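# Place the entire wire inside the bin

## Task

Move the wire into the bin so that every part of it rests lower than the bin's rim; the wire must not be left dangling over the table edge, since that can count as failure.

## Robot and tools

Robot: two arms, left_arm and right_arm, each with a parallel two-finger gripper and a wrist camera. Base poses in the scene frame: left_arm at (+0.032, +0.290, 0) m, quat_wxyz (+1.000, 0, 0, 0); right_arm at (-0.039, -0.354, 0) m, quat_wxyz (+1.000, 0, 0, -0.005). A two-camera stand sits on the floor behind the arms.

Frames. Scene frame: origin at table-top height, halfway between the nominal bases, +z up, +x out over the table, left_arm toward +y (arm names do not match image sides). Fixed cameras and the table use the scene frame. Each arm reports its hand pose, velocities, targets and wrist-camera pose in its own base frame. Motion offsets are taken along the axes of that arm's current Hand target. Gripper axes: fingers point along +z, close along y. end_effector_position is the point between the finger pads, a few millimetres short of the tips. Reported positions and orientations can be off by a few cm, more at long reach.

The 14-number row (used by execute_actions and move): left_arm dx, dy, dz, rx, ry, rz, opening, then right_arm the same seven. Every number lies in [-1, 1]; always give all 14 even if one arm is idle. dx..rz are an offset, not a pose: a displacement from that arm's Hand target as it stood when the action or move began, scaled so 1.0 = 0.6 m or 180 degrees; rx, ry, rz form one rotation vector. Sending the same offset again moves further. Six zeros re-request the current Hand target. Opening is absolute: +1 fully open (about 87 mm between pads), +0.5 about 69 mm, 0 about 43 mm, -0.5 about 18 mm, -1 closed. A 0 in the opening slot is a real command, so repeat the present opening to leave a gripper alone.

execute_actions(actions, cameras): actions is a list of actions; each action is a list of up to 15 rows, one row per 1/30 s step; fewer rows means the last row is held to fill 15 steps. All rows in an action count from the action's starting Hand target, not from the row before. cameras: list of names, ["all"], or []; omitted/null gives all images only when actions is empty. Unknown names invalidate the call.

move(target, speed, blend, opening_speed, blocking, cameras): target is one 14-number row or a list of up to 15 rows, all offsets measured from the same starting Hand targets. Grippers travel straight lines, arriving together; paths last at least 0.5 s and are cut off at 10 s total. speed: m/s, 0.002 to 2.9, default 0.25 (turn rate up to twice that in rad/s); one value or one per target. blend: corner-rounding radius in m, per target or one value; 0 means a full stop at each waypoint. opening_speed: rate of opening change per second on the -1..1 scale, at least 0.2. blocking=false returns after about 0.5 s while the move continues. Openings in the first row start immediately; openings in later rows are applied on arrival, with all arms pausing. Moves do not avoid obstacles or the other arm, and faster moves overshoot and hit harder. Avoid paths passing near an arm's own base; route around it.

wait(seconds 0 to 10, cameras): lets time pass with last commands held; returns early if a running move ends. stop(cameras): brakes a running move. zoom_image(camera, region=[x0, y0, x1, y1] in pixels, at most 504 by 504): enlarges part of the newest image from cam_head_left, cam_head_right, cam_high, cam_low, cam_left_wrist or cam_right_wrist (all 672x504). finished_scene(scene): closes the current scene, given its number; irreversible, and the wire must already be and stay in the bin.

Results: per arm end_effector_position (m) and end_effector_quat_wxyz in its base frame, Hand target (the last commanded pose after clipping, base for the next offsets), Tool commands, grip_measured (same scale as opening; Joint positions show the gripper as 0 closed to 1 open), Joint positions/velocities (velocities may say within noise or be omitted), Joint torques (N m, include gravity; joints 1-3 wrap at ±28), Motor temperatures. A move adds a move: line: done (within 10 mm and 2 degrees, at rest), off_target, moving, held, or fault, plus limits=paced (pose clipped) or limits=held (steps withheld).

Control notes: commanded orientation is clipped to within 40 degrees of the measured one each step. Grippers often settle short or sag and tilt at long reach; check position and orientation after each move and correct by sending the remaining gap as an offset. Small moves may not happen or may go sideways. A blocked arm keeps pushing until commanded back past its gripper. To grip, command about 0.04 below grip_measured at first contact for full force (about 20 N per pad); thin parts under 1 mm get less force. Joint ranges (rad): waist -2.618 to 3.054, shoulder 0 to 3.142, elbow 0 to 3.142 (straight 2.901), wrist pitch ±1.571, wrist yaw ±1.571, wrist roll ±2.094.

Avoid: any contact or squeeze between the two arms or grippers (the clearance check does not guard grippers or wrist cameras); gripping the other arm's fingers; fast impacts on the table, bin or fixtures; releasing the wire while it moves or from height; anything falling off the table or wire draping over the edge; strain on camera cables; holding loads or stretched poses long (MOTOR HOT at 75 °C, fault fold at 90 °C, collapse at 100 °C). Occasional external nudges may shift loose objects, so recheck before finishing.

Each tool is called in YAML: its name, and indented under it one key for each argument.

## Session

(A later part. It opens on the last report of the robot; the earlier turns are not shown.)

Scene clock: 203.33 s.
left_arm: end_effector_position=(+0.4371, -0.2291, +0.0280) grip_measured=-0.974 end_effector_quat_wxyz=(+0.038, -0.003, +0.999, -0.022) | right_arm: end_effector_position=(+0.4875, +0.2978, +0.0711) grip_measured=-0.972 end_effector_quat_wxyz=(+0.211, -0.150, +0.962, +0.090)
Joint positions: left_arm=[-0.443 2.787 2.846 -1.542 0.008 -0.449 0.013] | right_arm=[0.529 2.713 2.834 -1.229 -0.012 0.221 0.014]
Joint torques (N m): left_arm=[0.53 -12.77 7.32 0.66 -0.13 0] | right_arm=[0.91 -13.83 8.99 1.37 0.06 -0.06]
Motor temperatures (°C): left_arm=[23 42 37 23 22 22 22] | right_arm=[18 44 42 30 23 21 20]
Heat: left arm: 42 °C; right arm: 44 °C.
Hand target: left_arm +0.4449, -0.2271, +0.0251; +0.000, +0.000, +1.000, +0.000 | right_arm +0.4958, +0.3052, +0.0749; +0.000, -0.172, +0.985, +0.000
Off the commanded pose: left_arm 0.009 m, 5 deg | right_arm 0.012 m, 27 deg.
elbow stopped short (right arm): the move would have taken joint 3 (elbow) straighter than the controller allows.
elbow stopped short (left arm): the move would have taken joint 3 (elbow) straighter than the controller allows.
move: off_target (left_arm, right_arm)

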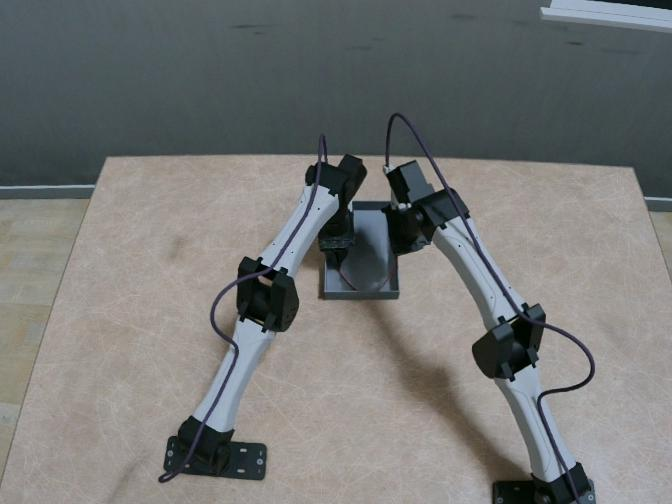

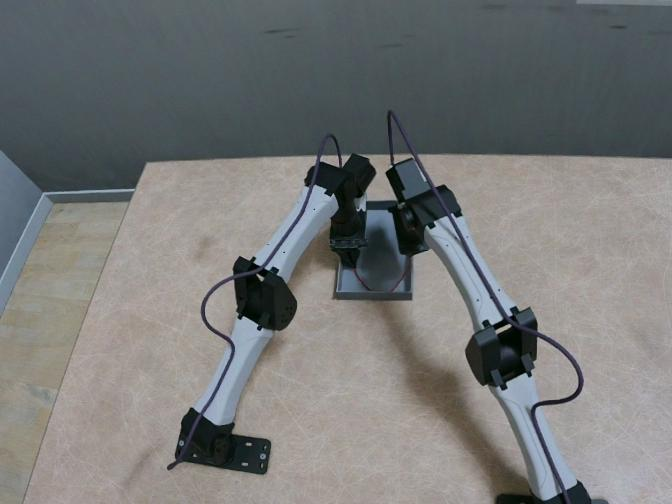

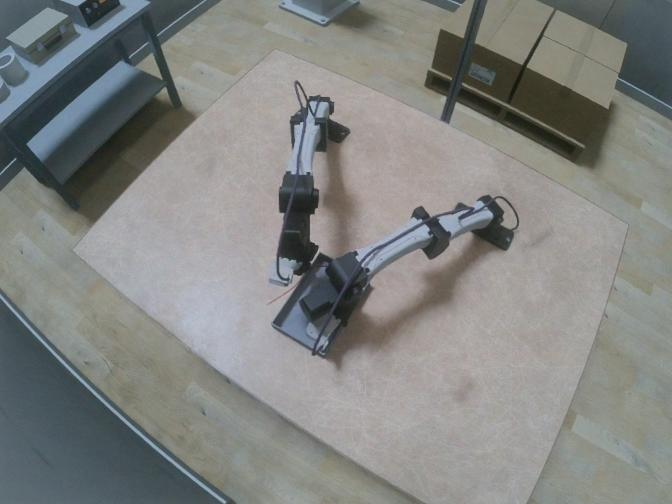

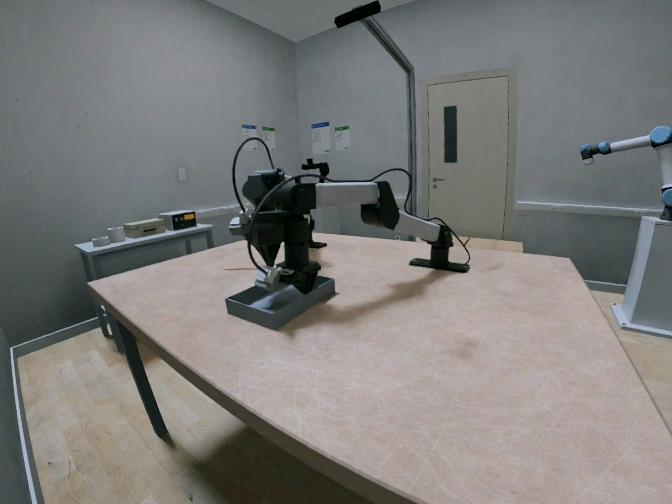

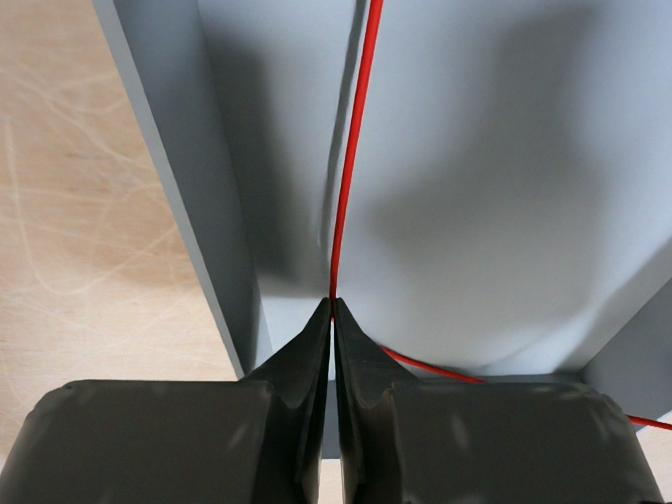

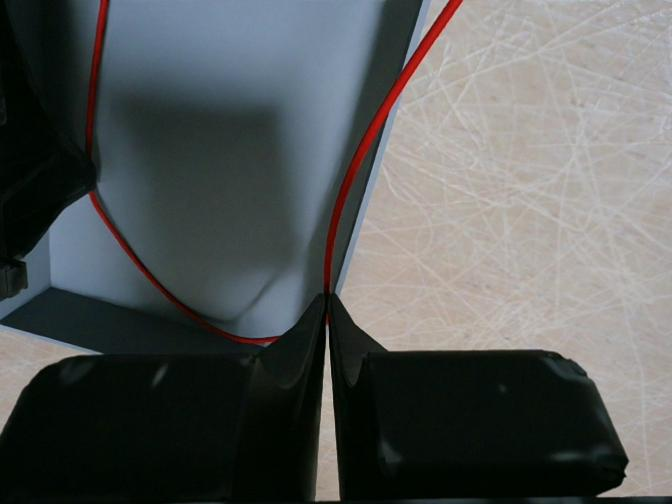

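move:
  target:
    - [0,0,0.02,0,0,0,-1,0,0,0,0,0,0,-1]
    - [0,0,0.02,0,0,0,-0.6,0,0,0,0,0,0,-1]
  speed: 0.05
  opening_speed: 0.4
  cameras: ["cam_left_wrist","cam_right_wrist"]

Scene clock: 210.60 s.
left_arm: end_effector_position=(+0.4386, -0.2298, +0.0217) grip_measured=-0.601 end_effector_quat_wxyz=(+0.037, -0.002, +0.999, -0.022) | right_arm: end_effector_position=(+0.4877, +0.2978, +0.0711) grip_measured=-0.972 end_effector_quat_wxyz=(+0.212, -0.151, +0.961, +0.089)
Joint positions: left_arm=[-0.443 2.802 2.851 -1.534 0.008 -0.447 0.2] | right_arm=[0.529 2.713 2.834 -1.228 -0.012 0.22 0.014]
Joint torques (N m): left_arm=[0.51 -11.96 6.89 0.67 -0.13 -0.01] | right_arm=[0.94 -13.82 8.92 1.36 0.06 -0.08]
Heat: left arm: 43 °C; right arm: 44 °C.
Hand target: left_arm +0.4450, -0.2271, +0.0131; +0.000, +0.000, +1.000, +0.000 | right_arm +0.4958, +0.3052, +0.0749; +0.000, -0.172, +0.985, +0.000
Off the commanded pose: left_arm 0.011 m, 5 deg | right_arm 0.012 m, 27 deg.
elbow stopped short (left arm): the move would have taken joint 3 (elbow) straighter than the controller allows.
elbow stopped short (right arm): the move would have taken joint 3 (elbow) straighter than the controller allows.
move: off_target (left_arm, right_arm); target 2's new opening was sent with left_arm's hand 0.011 m and 5 deg from that target
Images, in order (width x height): cam_left_wrist 672x504, cam_right_wrist 672x504.

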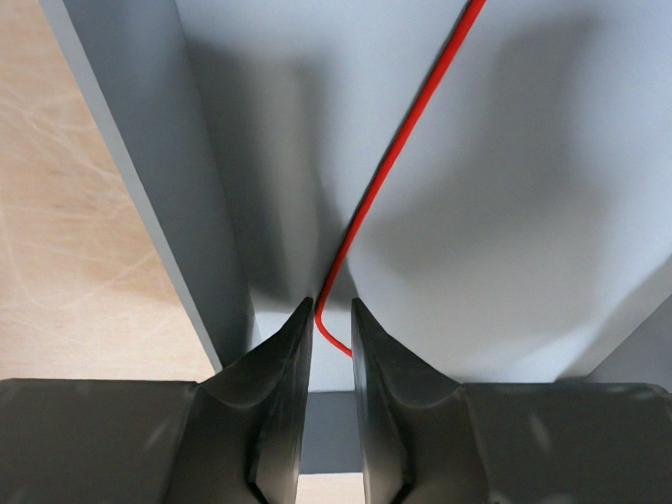

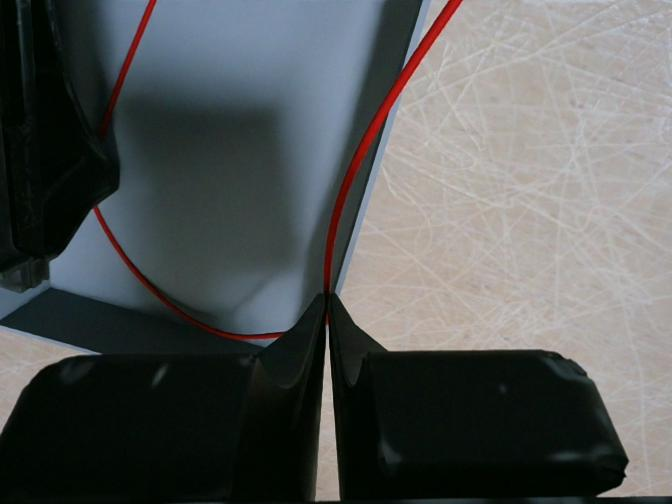

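move:
  target:
    - [0.02,0,-0.15,0,0,0,-0.6,0,0,0,0,0,0,-1]
    - [0.2,0.25,-0.25,0,0,0,-0.6,0,0,0,0,0,0,-1]
  speed: [0.12,0.3]
  blend: [0.02,0]
  cameras: ["all"]

zoom_image:
  camera: "cam_head_left"
  region: [280, 140, 480, 320]

zoom_image:
  camera: "cam_low"
  region: [190, 180, 390, 340]

zoom_image:
  camera: "cam_high"
  region: [230, 190, 430, 370]

Scene clock: 218.93 s.
left_arm: end_effector_position=(+0.3275, -0.0786, +0.1605) grip_measured=-0.600 end_effector_quat_wxyz=(-0.001, -0.003, +1.000, -0.001) | right_arm: end_effector_position=(+0.4878, +0.2978, +0.0712) grip_measured=-0.972 end_effector_quat_wxyz=(+0.212, -0.151, +0.961, +0.089)
Joint positions: left_arm=[-0.208 2.01 2 -1.563 0.003 -0.214 0.2] | right_arm=[0.529 2.713 2.834 -1.227 -0.012 0.22 0.014]
Joint torques (N m): left_arm=[-0.2 -10.81 4.89 0.34 -0.11 -0.01] | right_arm=[0.94 -13.82 8.98 1.37 0.06 -0.08]
Heat: left arm: 45 °C; right arm: 45 °C.
Hand target: left_arm +0.3251, -0.0769, +0.1630; +0.000, +0.000, +1.000, +0.000 | right_arm +0.4958, +0.3052, +0.0749; +0.000, -0.172, +0.985, +0.000
Off the commanded pose: left_arm 0.004 m, 0 deg | right_arm 0.012 m, 27 deg.
elbow stopped short (left arm): the move would have taken joint 3 (elbow) straighter than the controller allows.
elbow stopped short (right arm): the move would have taken joint 3 (elbow) straighter than the controller allows.
joint sent to its limit (left arm) — joint 4 (wrist pitch), lower limit. The joint targets still meet the commanded pose.
move: off_target (right_arm)

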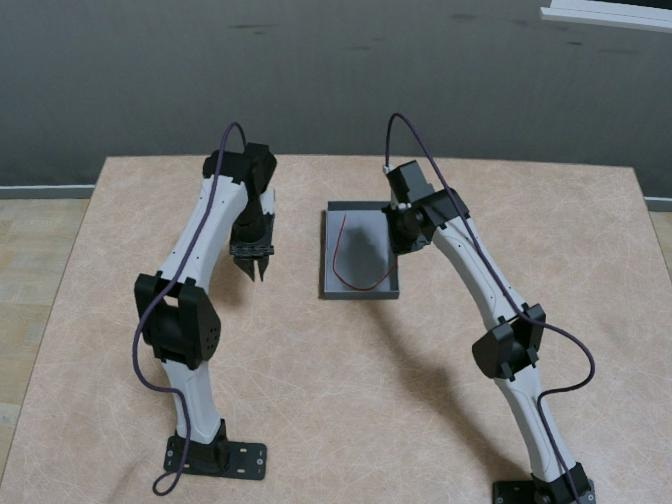

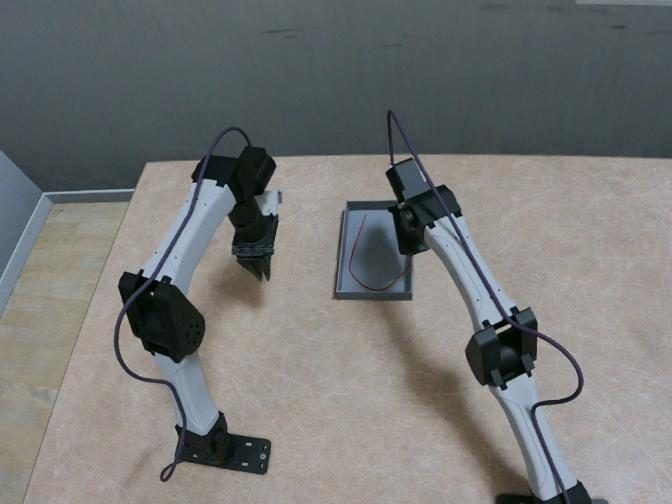

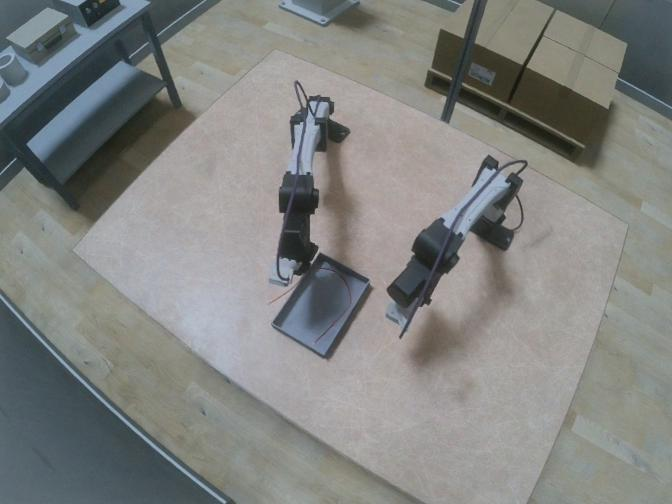

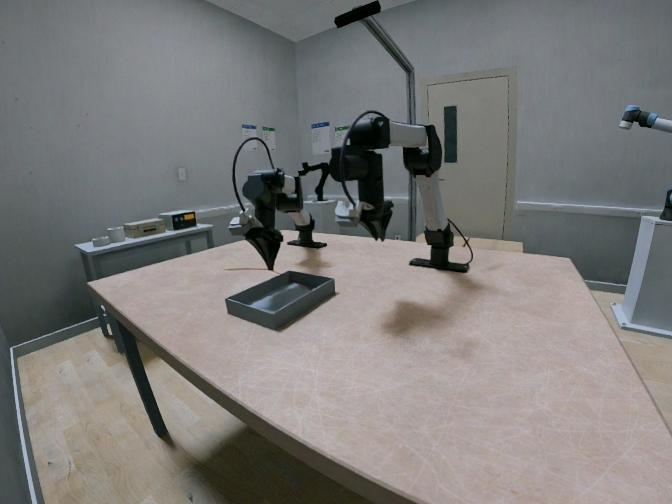

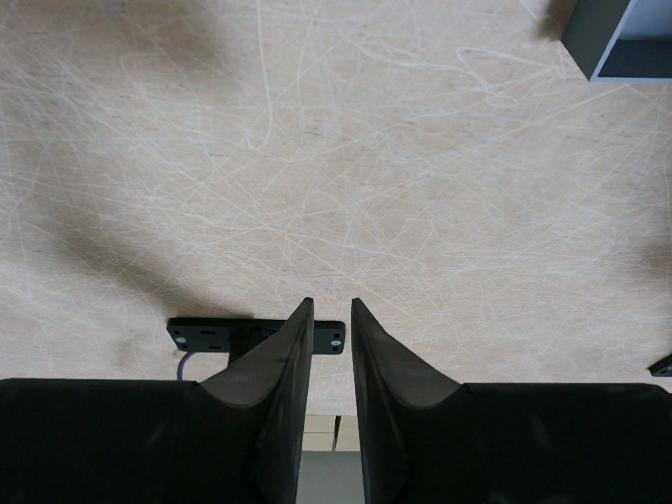

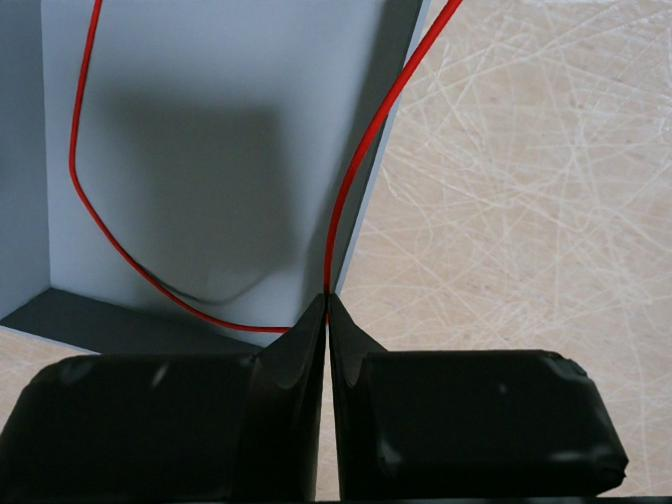

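Scaled by 2.520.

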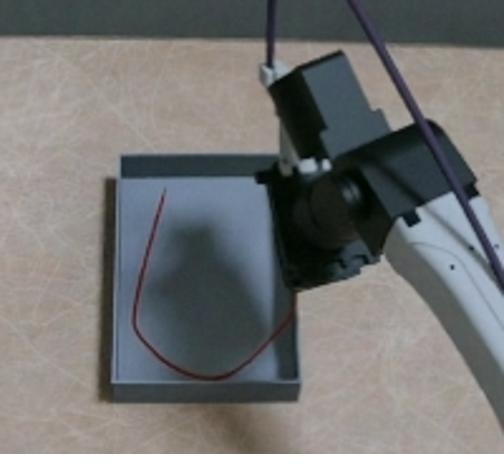

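Scaled by 2.520.

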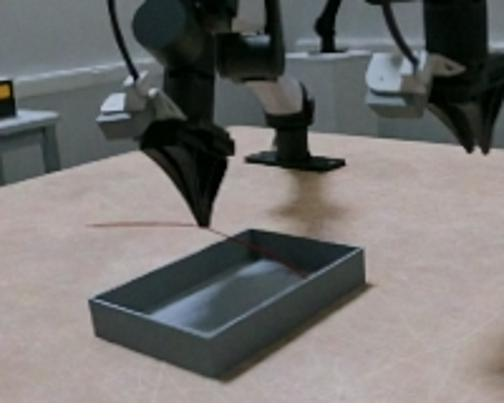

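Scaled by 2.520.

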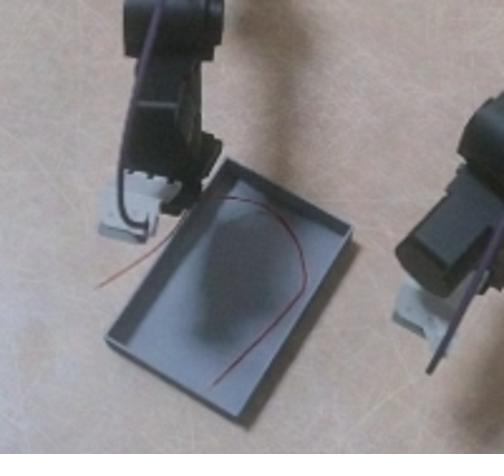

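move:
  target:
    - [0,0,0,0,0,0,-0.6,0,0.026,0,0,0,-0.139,-1]
    - [0,0,0,0,0,0,-0.6,0,0.026,0.045,0,0,-0.139,-1]
  speed: [0.1,0.06]
  blend: [0.005,0]
  cameras: ["all"]

zoom_image:
  camera: "cam_head_left"
  region: [280, 140, 480, 320]

zoom_image:
  camera: "cam_low"
  region: [190, 180, 390, 340]

zoom_image:
  camera: "cam_high"
  region: [230, 190, 430, 370]

Scene clock: 230.87 s.
left_arm: end_effector_position=(+0.3275, -0.0786, +0.1605) grip_measured=-0.600 end_effector_quat_wxyz=(-0.001, -0.003, +1.000, -0.001) | right_arm: end_effector_position=(+0.4825, +0.3119, +0.0422) grip_measured=-0.972 end_effector_quat_wxyz=(+0.211, -0.372, +0.903, +0.045)
Joint positions: left_arm=[-0.208 2.01 2 -1.563 0.003 -0.213 0.2] | right_arm=[0.586 2.768 2.834 -1.202 -0.007 -0.194 0.014]
Joint torques (N m): left_arm=[-0.17 -10.88 4.93 0.34 -0.07 0.01] | right_arm=[0.91 -14.5 9.05 1.32 0.04 -0.06]
Heat: left arm: 44 °C; right arm: 45 °C.
Hand target: left_arm +0.3251, -0.0769, +0.1630; +0.000, +0.000, +1.000, +0.000 | right_arm +0.4905, +0.3200, +0.0480; +0.000, -0.382, +0.924, +0.000
Off the commanded pose: left_arm 0.004 m, 0 deg | right_arm 0.013 m, 25 deg.
elbow stopped short (right arm): the move would have taken joint 3 (elbow) straighter than the controller allows.
joint sent to its limit (left arm) — joint 4 (wrist pitch), lower limit. The joint targets still meet the commanded pose.
move: off_target (right_arm)

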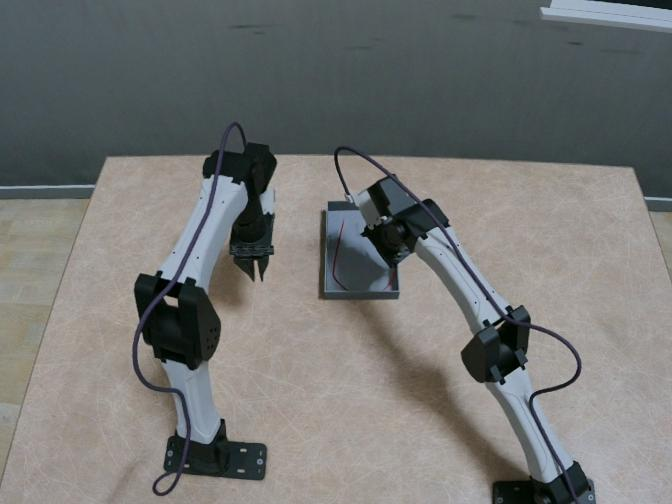

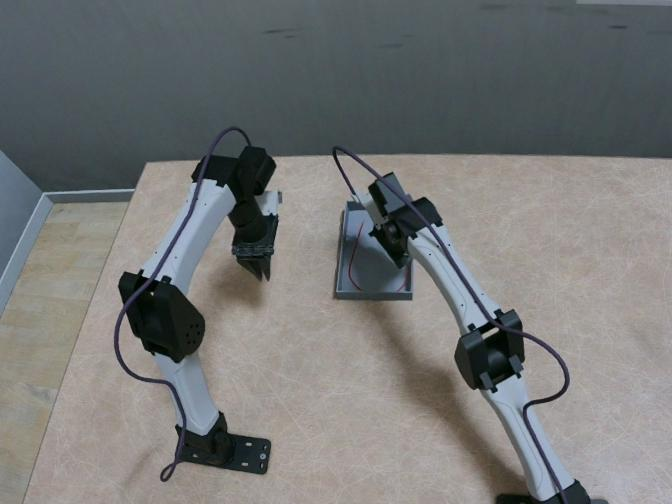

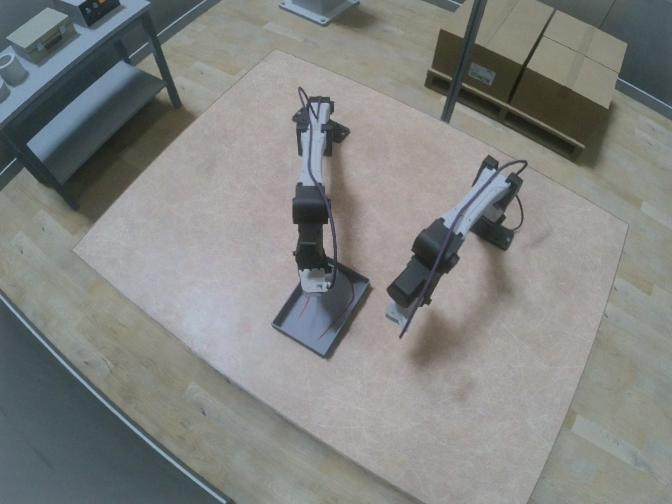

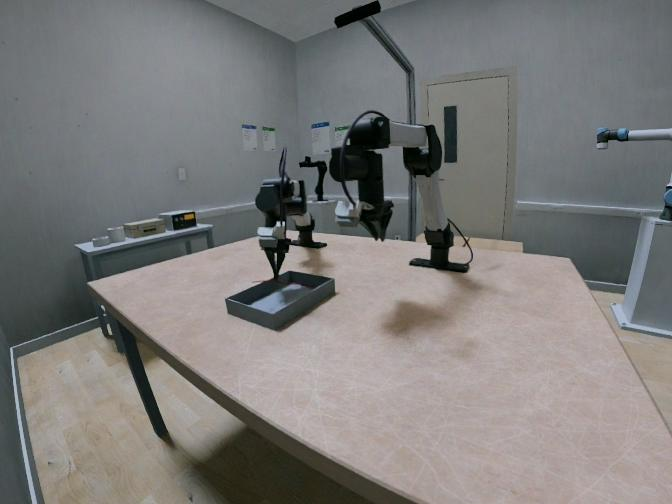

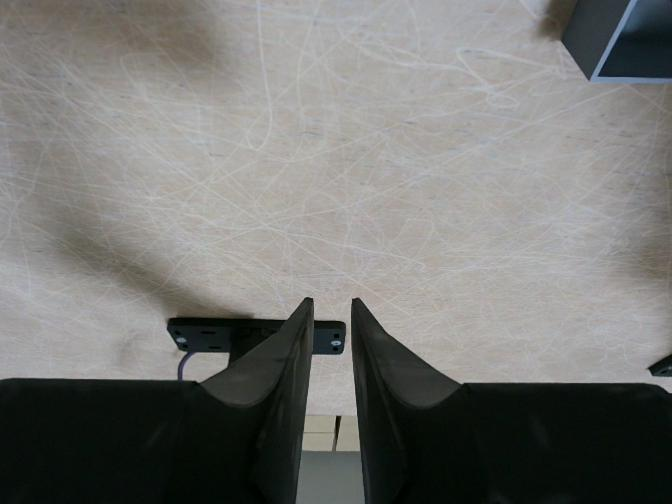

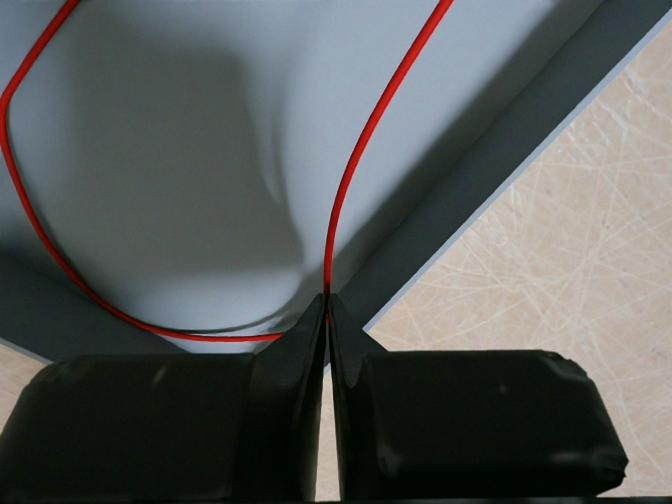

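Scaled by 2.520.

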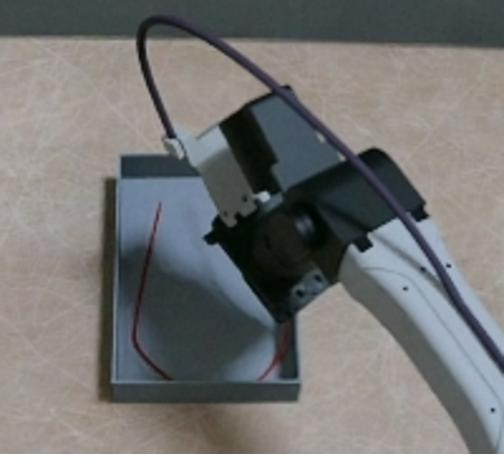

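Scaled by 2.520.

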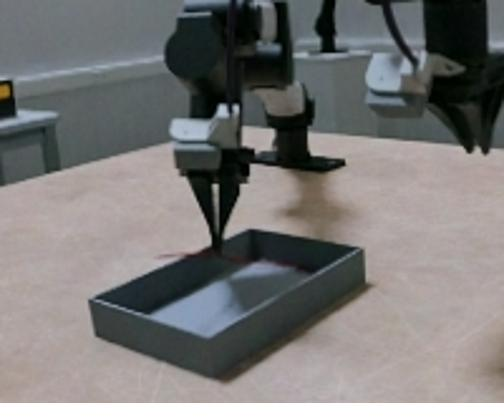

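Scaled by 2.520.

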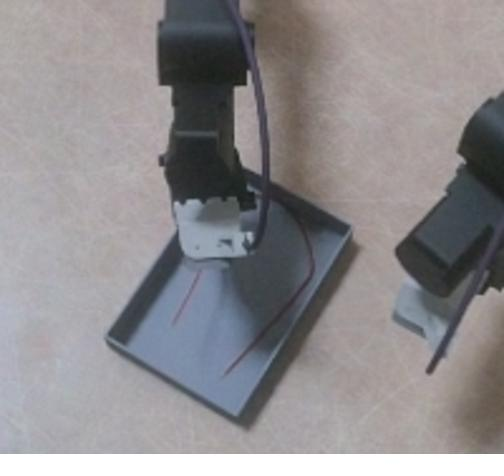

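move:
  target:
    - [0,0,0,0,0,0,-0.6,0.004,0.005,0.046,0,0,0,-1]
    - [0,0,0,0,0,0,-0.6,0.004,0.005,0.046,0,0,0,-0.65]
  speed: 0.05
  opening_speed: 0.4
  cameras: ["cam_head_left","cam_right_wrist","cam_high","cam_low"]

zoom_image:
  camera: "cam_high"
  region: [230, 190, 430, 370]

zoom_image:
  camera: "cam_low"
  region: [190, 180, 390, 340]

Scene clock: 243.50 s.
left_arm: end_effector_position=(+0.3275, -0.0786, +0.1605) grip_measured=-0.600 end_effector_quat_wxyz=(-0.001, -0.003, +1.000, -0.001) | right_arm: end_effector_position=(+0.4789, +0.3157, +0.0190) grip_measured=-0.650 end_effector_quat_wxyz=(+0.196, -0.377, +0.904, +0.042)
Joint positions: left_arm=[-0.208 2.01 2 -1.563 0.003 -0.213 0.2] | right_arm=[0.595 2.811 2.834 -1.19 -0.005 -0.194 0.175]
Joint torques (N m): left_arm=[-0.1 -10.7 4.93 0.33 -0.09 -0.02] | right_arm=[0.4 -14.04 9.06 1.21 0.03 -0.01]
Heat: left arm: 43 °C; right arm: 46 °C.
Hand target: left_arm +0.3251, -0.0769, +0.1630; +0.000, +0.000, +1.000, +0.000 | right_arm +0.4867, +0.3204, +0.0204; +0.000, -0.382, +0.924, +0.000
Off the commanded pose: left_arm 0.004 m, 0 deg | right_arm 0.009 m, 23 deg.
elbow stopped short (right arm): the move would have taken joint 3 (elbow) straighter than the controller allows.
joint sent to its limit (left arm) — joint 4 (wrist pitch), lower limit. The joint targets still meet the commanded pose.
move: off_target (right_arm); target 2's new opening was sent with right_arm's hand 0.010 m and 23 deg from that target
Images, in order (width x height): cam_head_left 672x504, cam_high 672x504, cam_low 672x504, cam_right_wrist 672x504.

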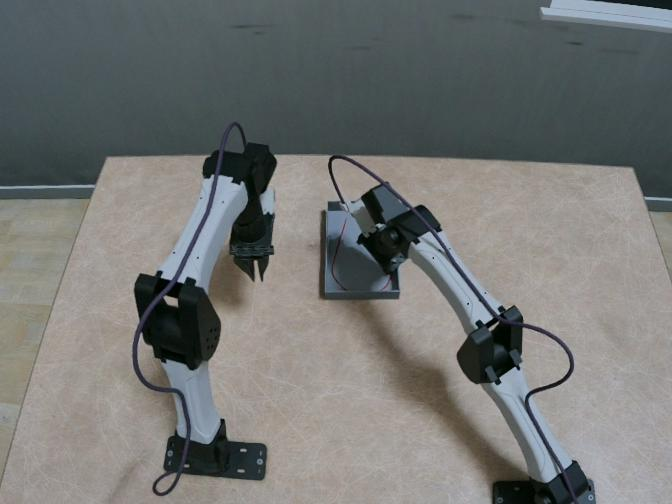

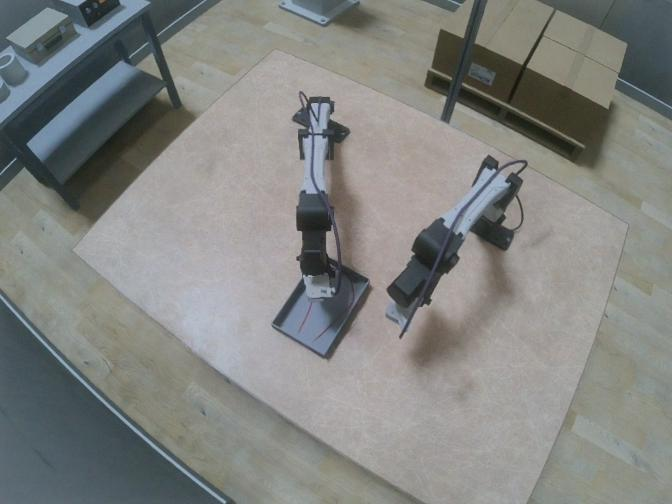

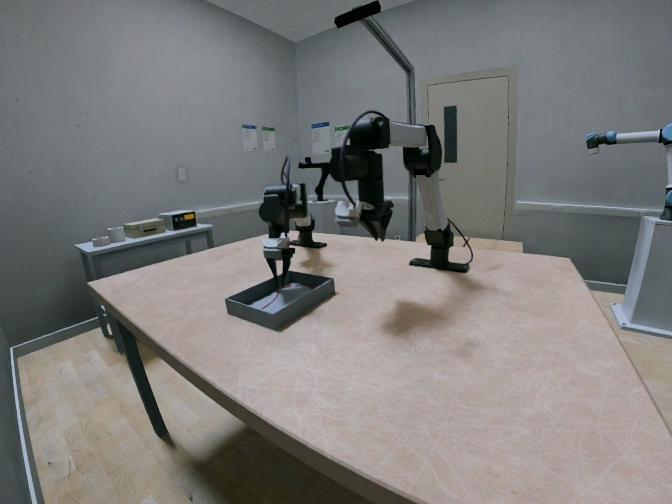

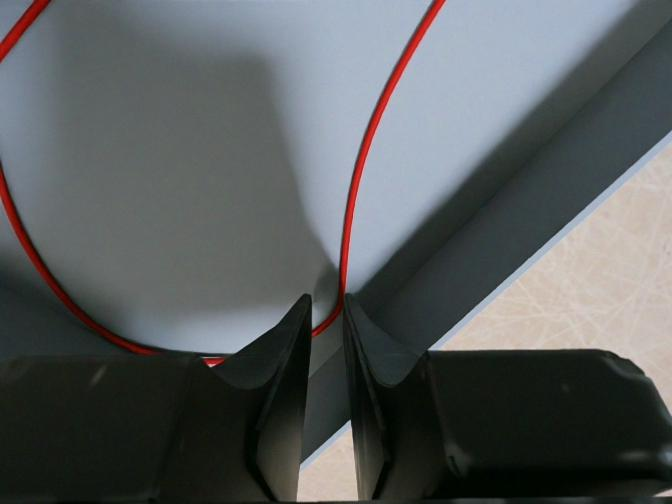

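Scaled by 2.520.

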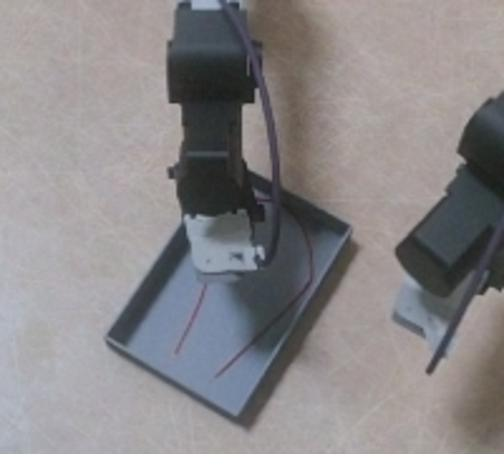

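Scaled by 2.520.

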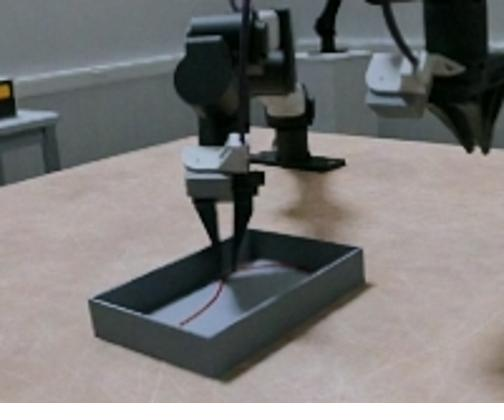

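move:
  target:
    - [0,0,0,0,0,0,-0.6,0,0,-0.13,0,0,0,-0.65]
    - [0,0,0,0,0,0,-0.6,0.1,-0.1,-0.23,0,0,0,-0.65]
  speed: [0.1,0.25]
  blend: [0.02,0]
  cameras: ["all"]

zoom_image:
  camera: "cam_head_left"
  region: [280, 140, 480, 320]

zoom_image:
  camera: "cam_low"
  region: [190, 180, 390, 340]

Scene clock: 252.27 s.
left_arm: end_effector_position=(+0.3275, -0.0786, +0.1605) grip_measured=-0.600 end_effector_quat_wxyz=(-0.001, -0.003, +1.000, -0.001) | right_arm: end_effector_position=(+0.4855, +0.2338, +0.1256) grip_measured=-0.650 end_effector_quat_wxyz=(+0.217, -0.377, +0.900, +0.017)
Joint positions: left_arm=[-0.208 2.01 2 -1.563 0.003 -0.213 0.2] | right_arm=[0.472 2.596 2.842 -1.379 -0.002 -0.321 0.175]
Joint torques (N m): left_arm=[-0.21 -10.81 4.9 0.32 -0.11 -0.01] | right_arm=[0.76 -19.26 7.87 1.02 0.05 -0.08]
Motor temperatures (°C): left_arm=[22 43 36 23 22 21 21] | right_arm=[18 49 44 30 23 21 20]
Heat: left arm: 43 °C; right arm: 49 °C.
Hand target: left_arm +0.3251, -0.0769, +0.1630; +0.000, +0.000, +1.000, +0.000 | right_arm +0.4865, +0.2356, +0.1585; +0.000, -0.382, +0.924, +0.000
Off the commanded pose: left_arm 0.004 m, 0 deg | right_arm 0.033 m, 25 deg.
elbow stopped short (right arm): the move would have taken joint 3 (elbow) straighter than the controller allows.
joint sent to its limit (left arm) — joint 4 (wrist pitch), lower limit. The joint targets still meet the commanded pose.
move: off_target (right_arm)

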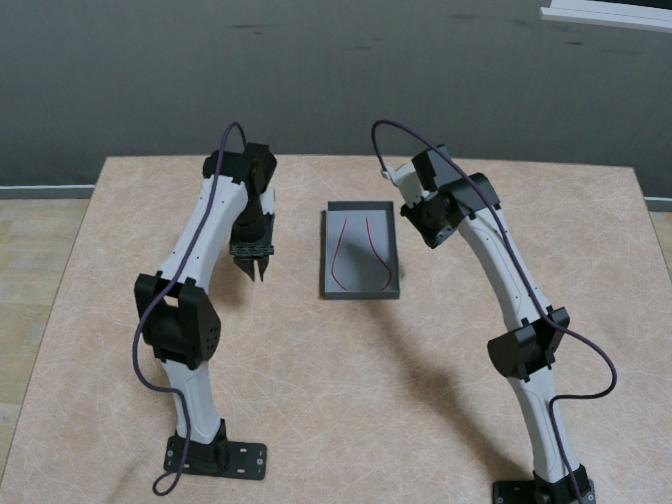

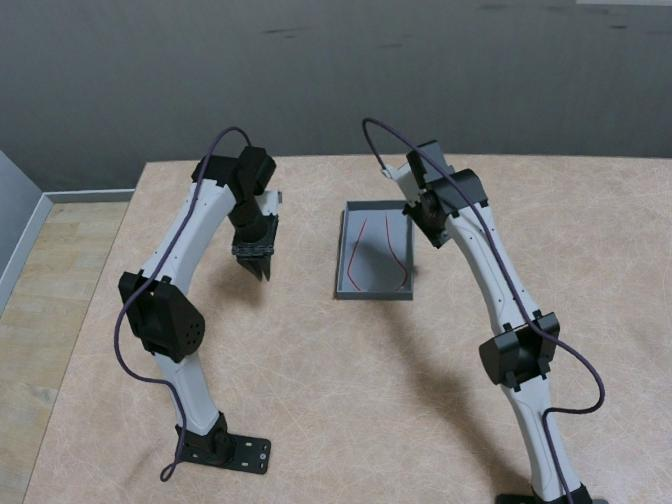

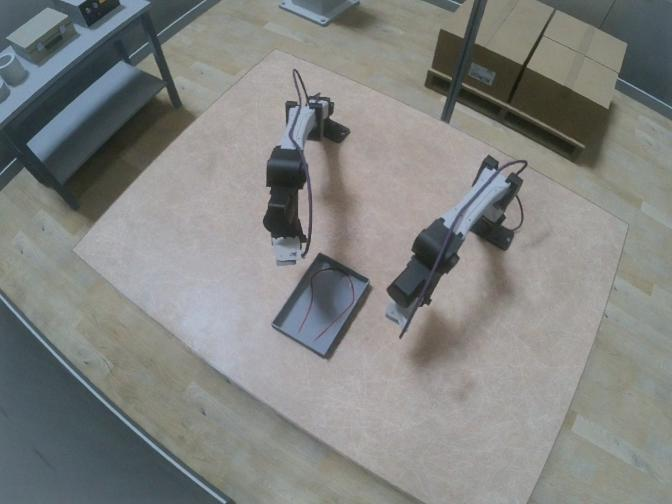

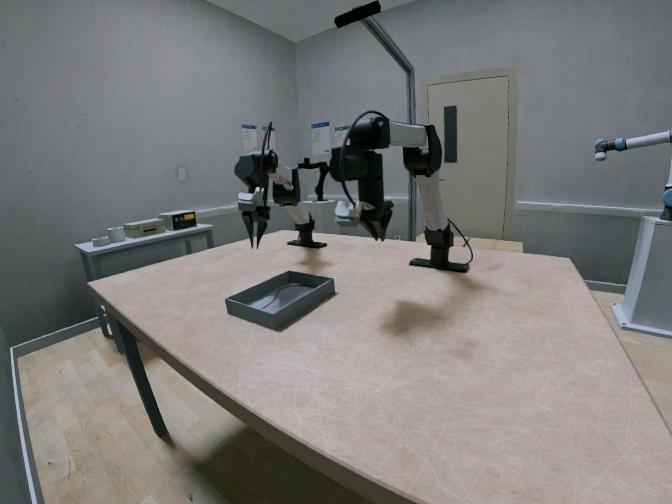

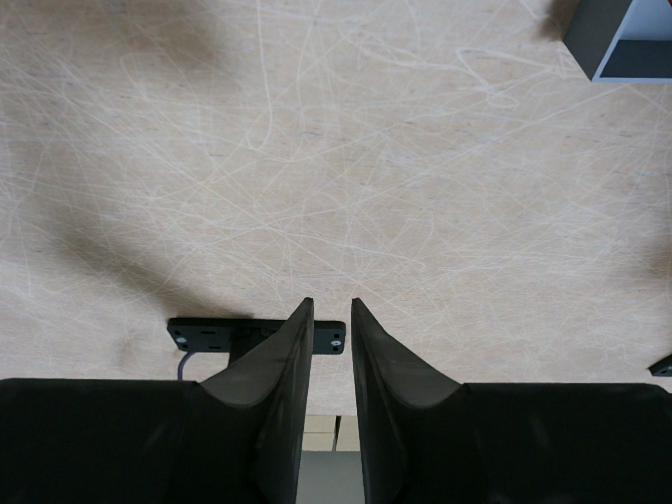

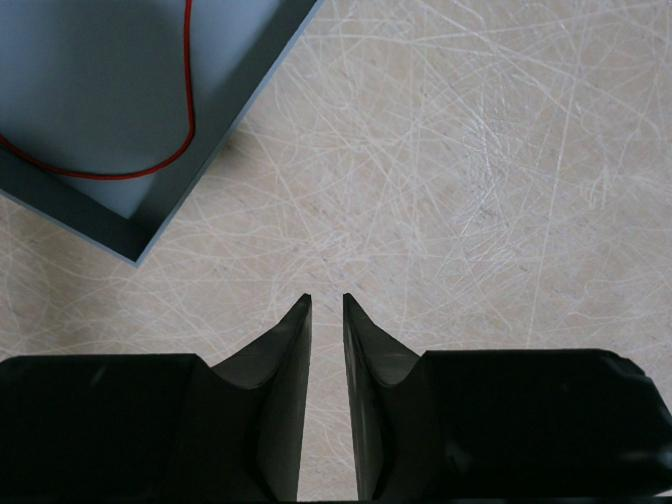

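Scaled by 2.520.

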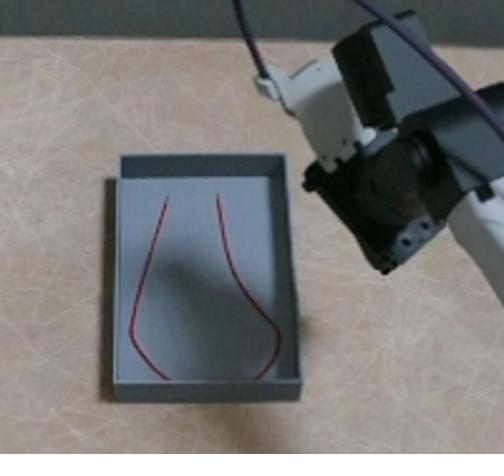

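Scaled by 2.520.

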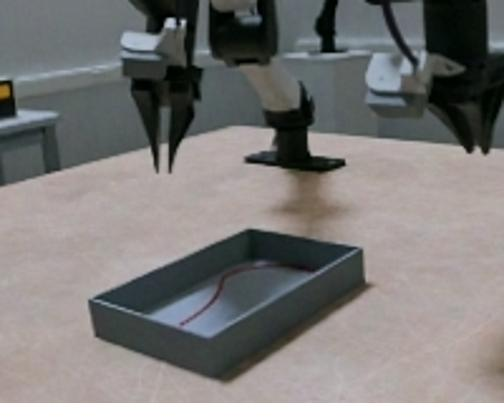

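The wire lies flat inside the bin, and both grippers are clear of it.

finished_scene:
  scene: 2

The scene is finished: the task was done.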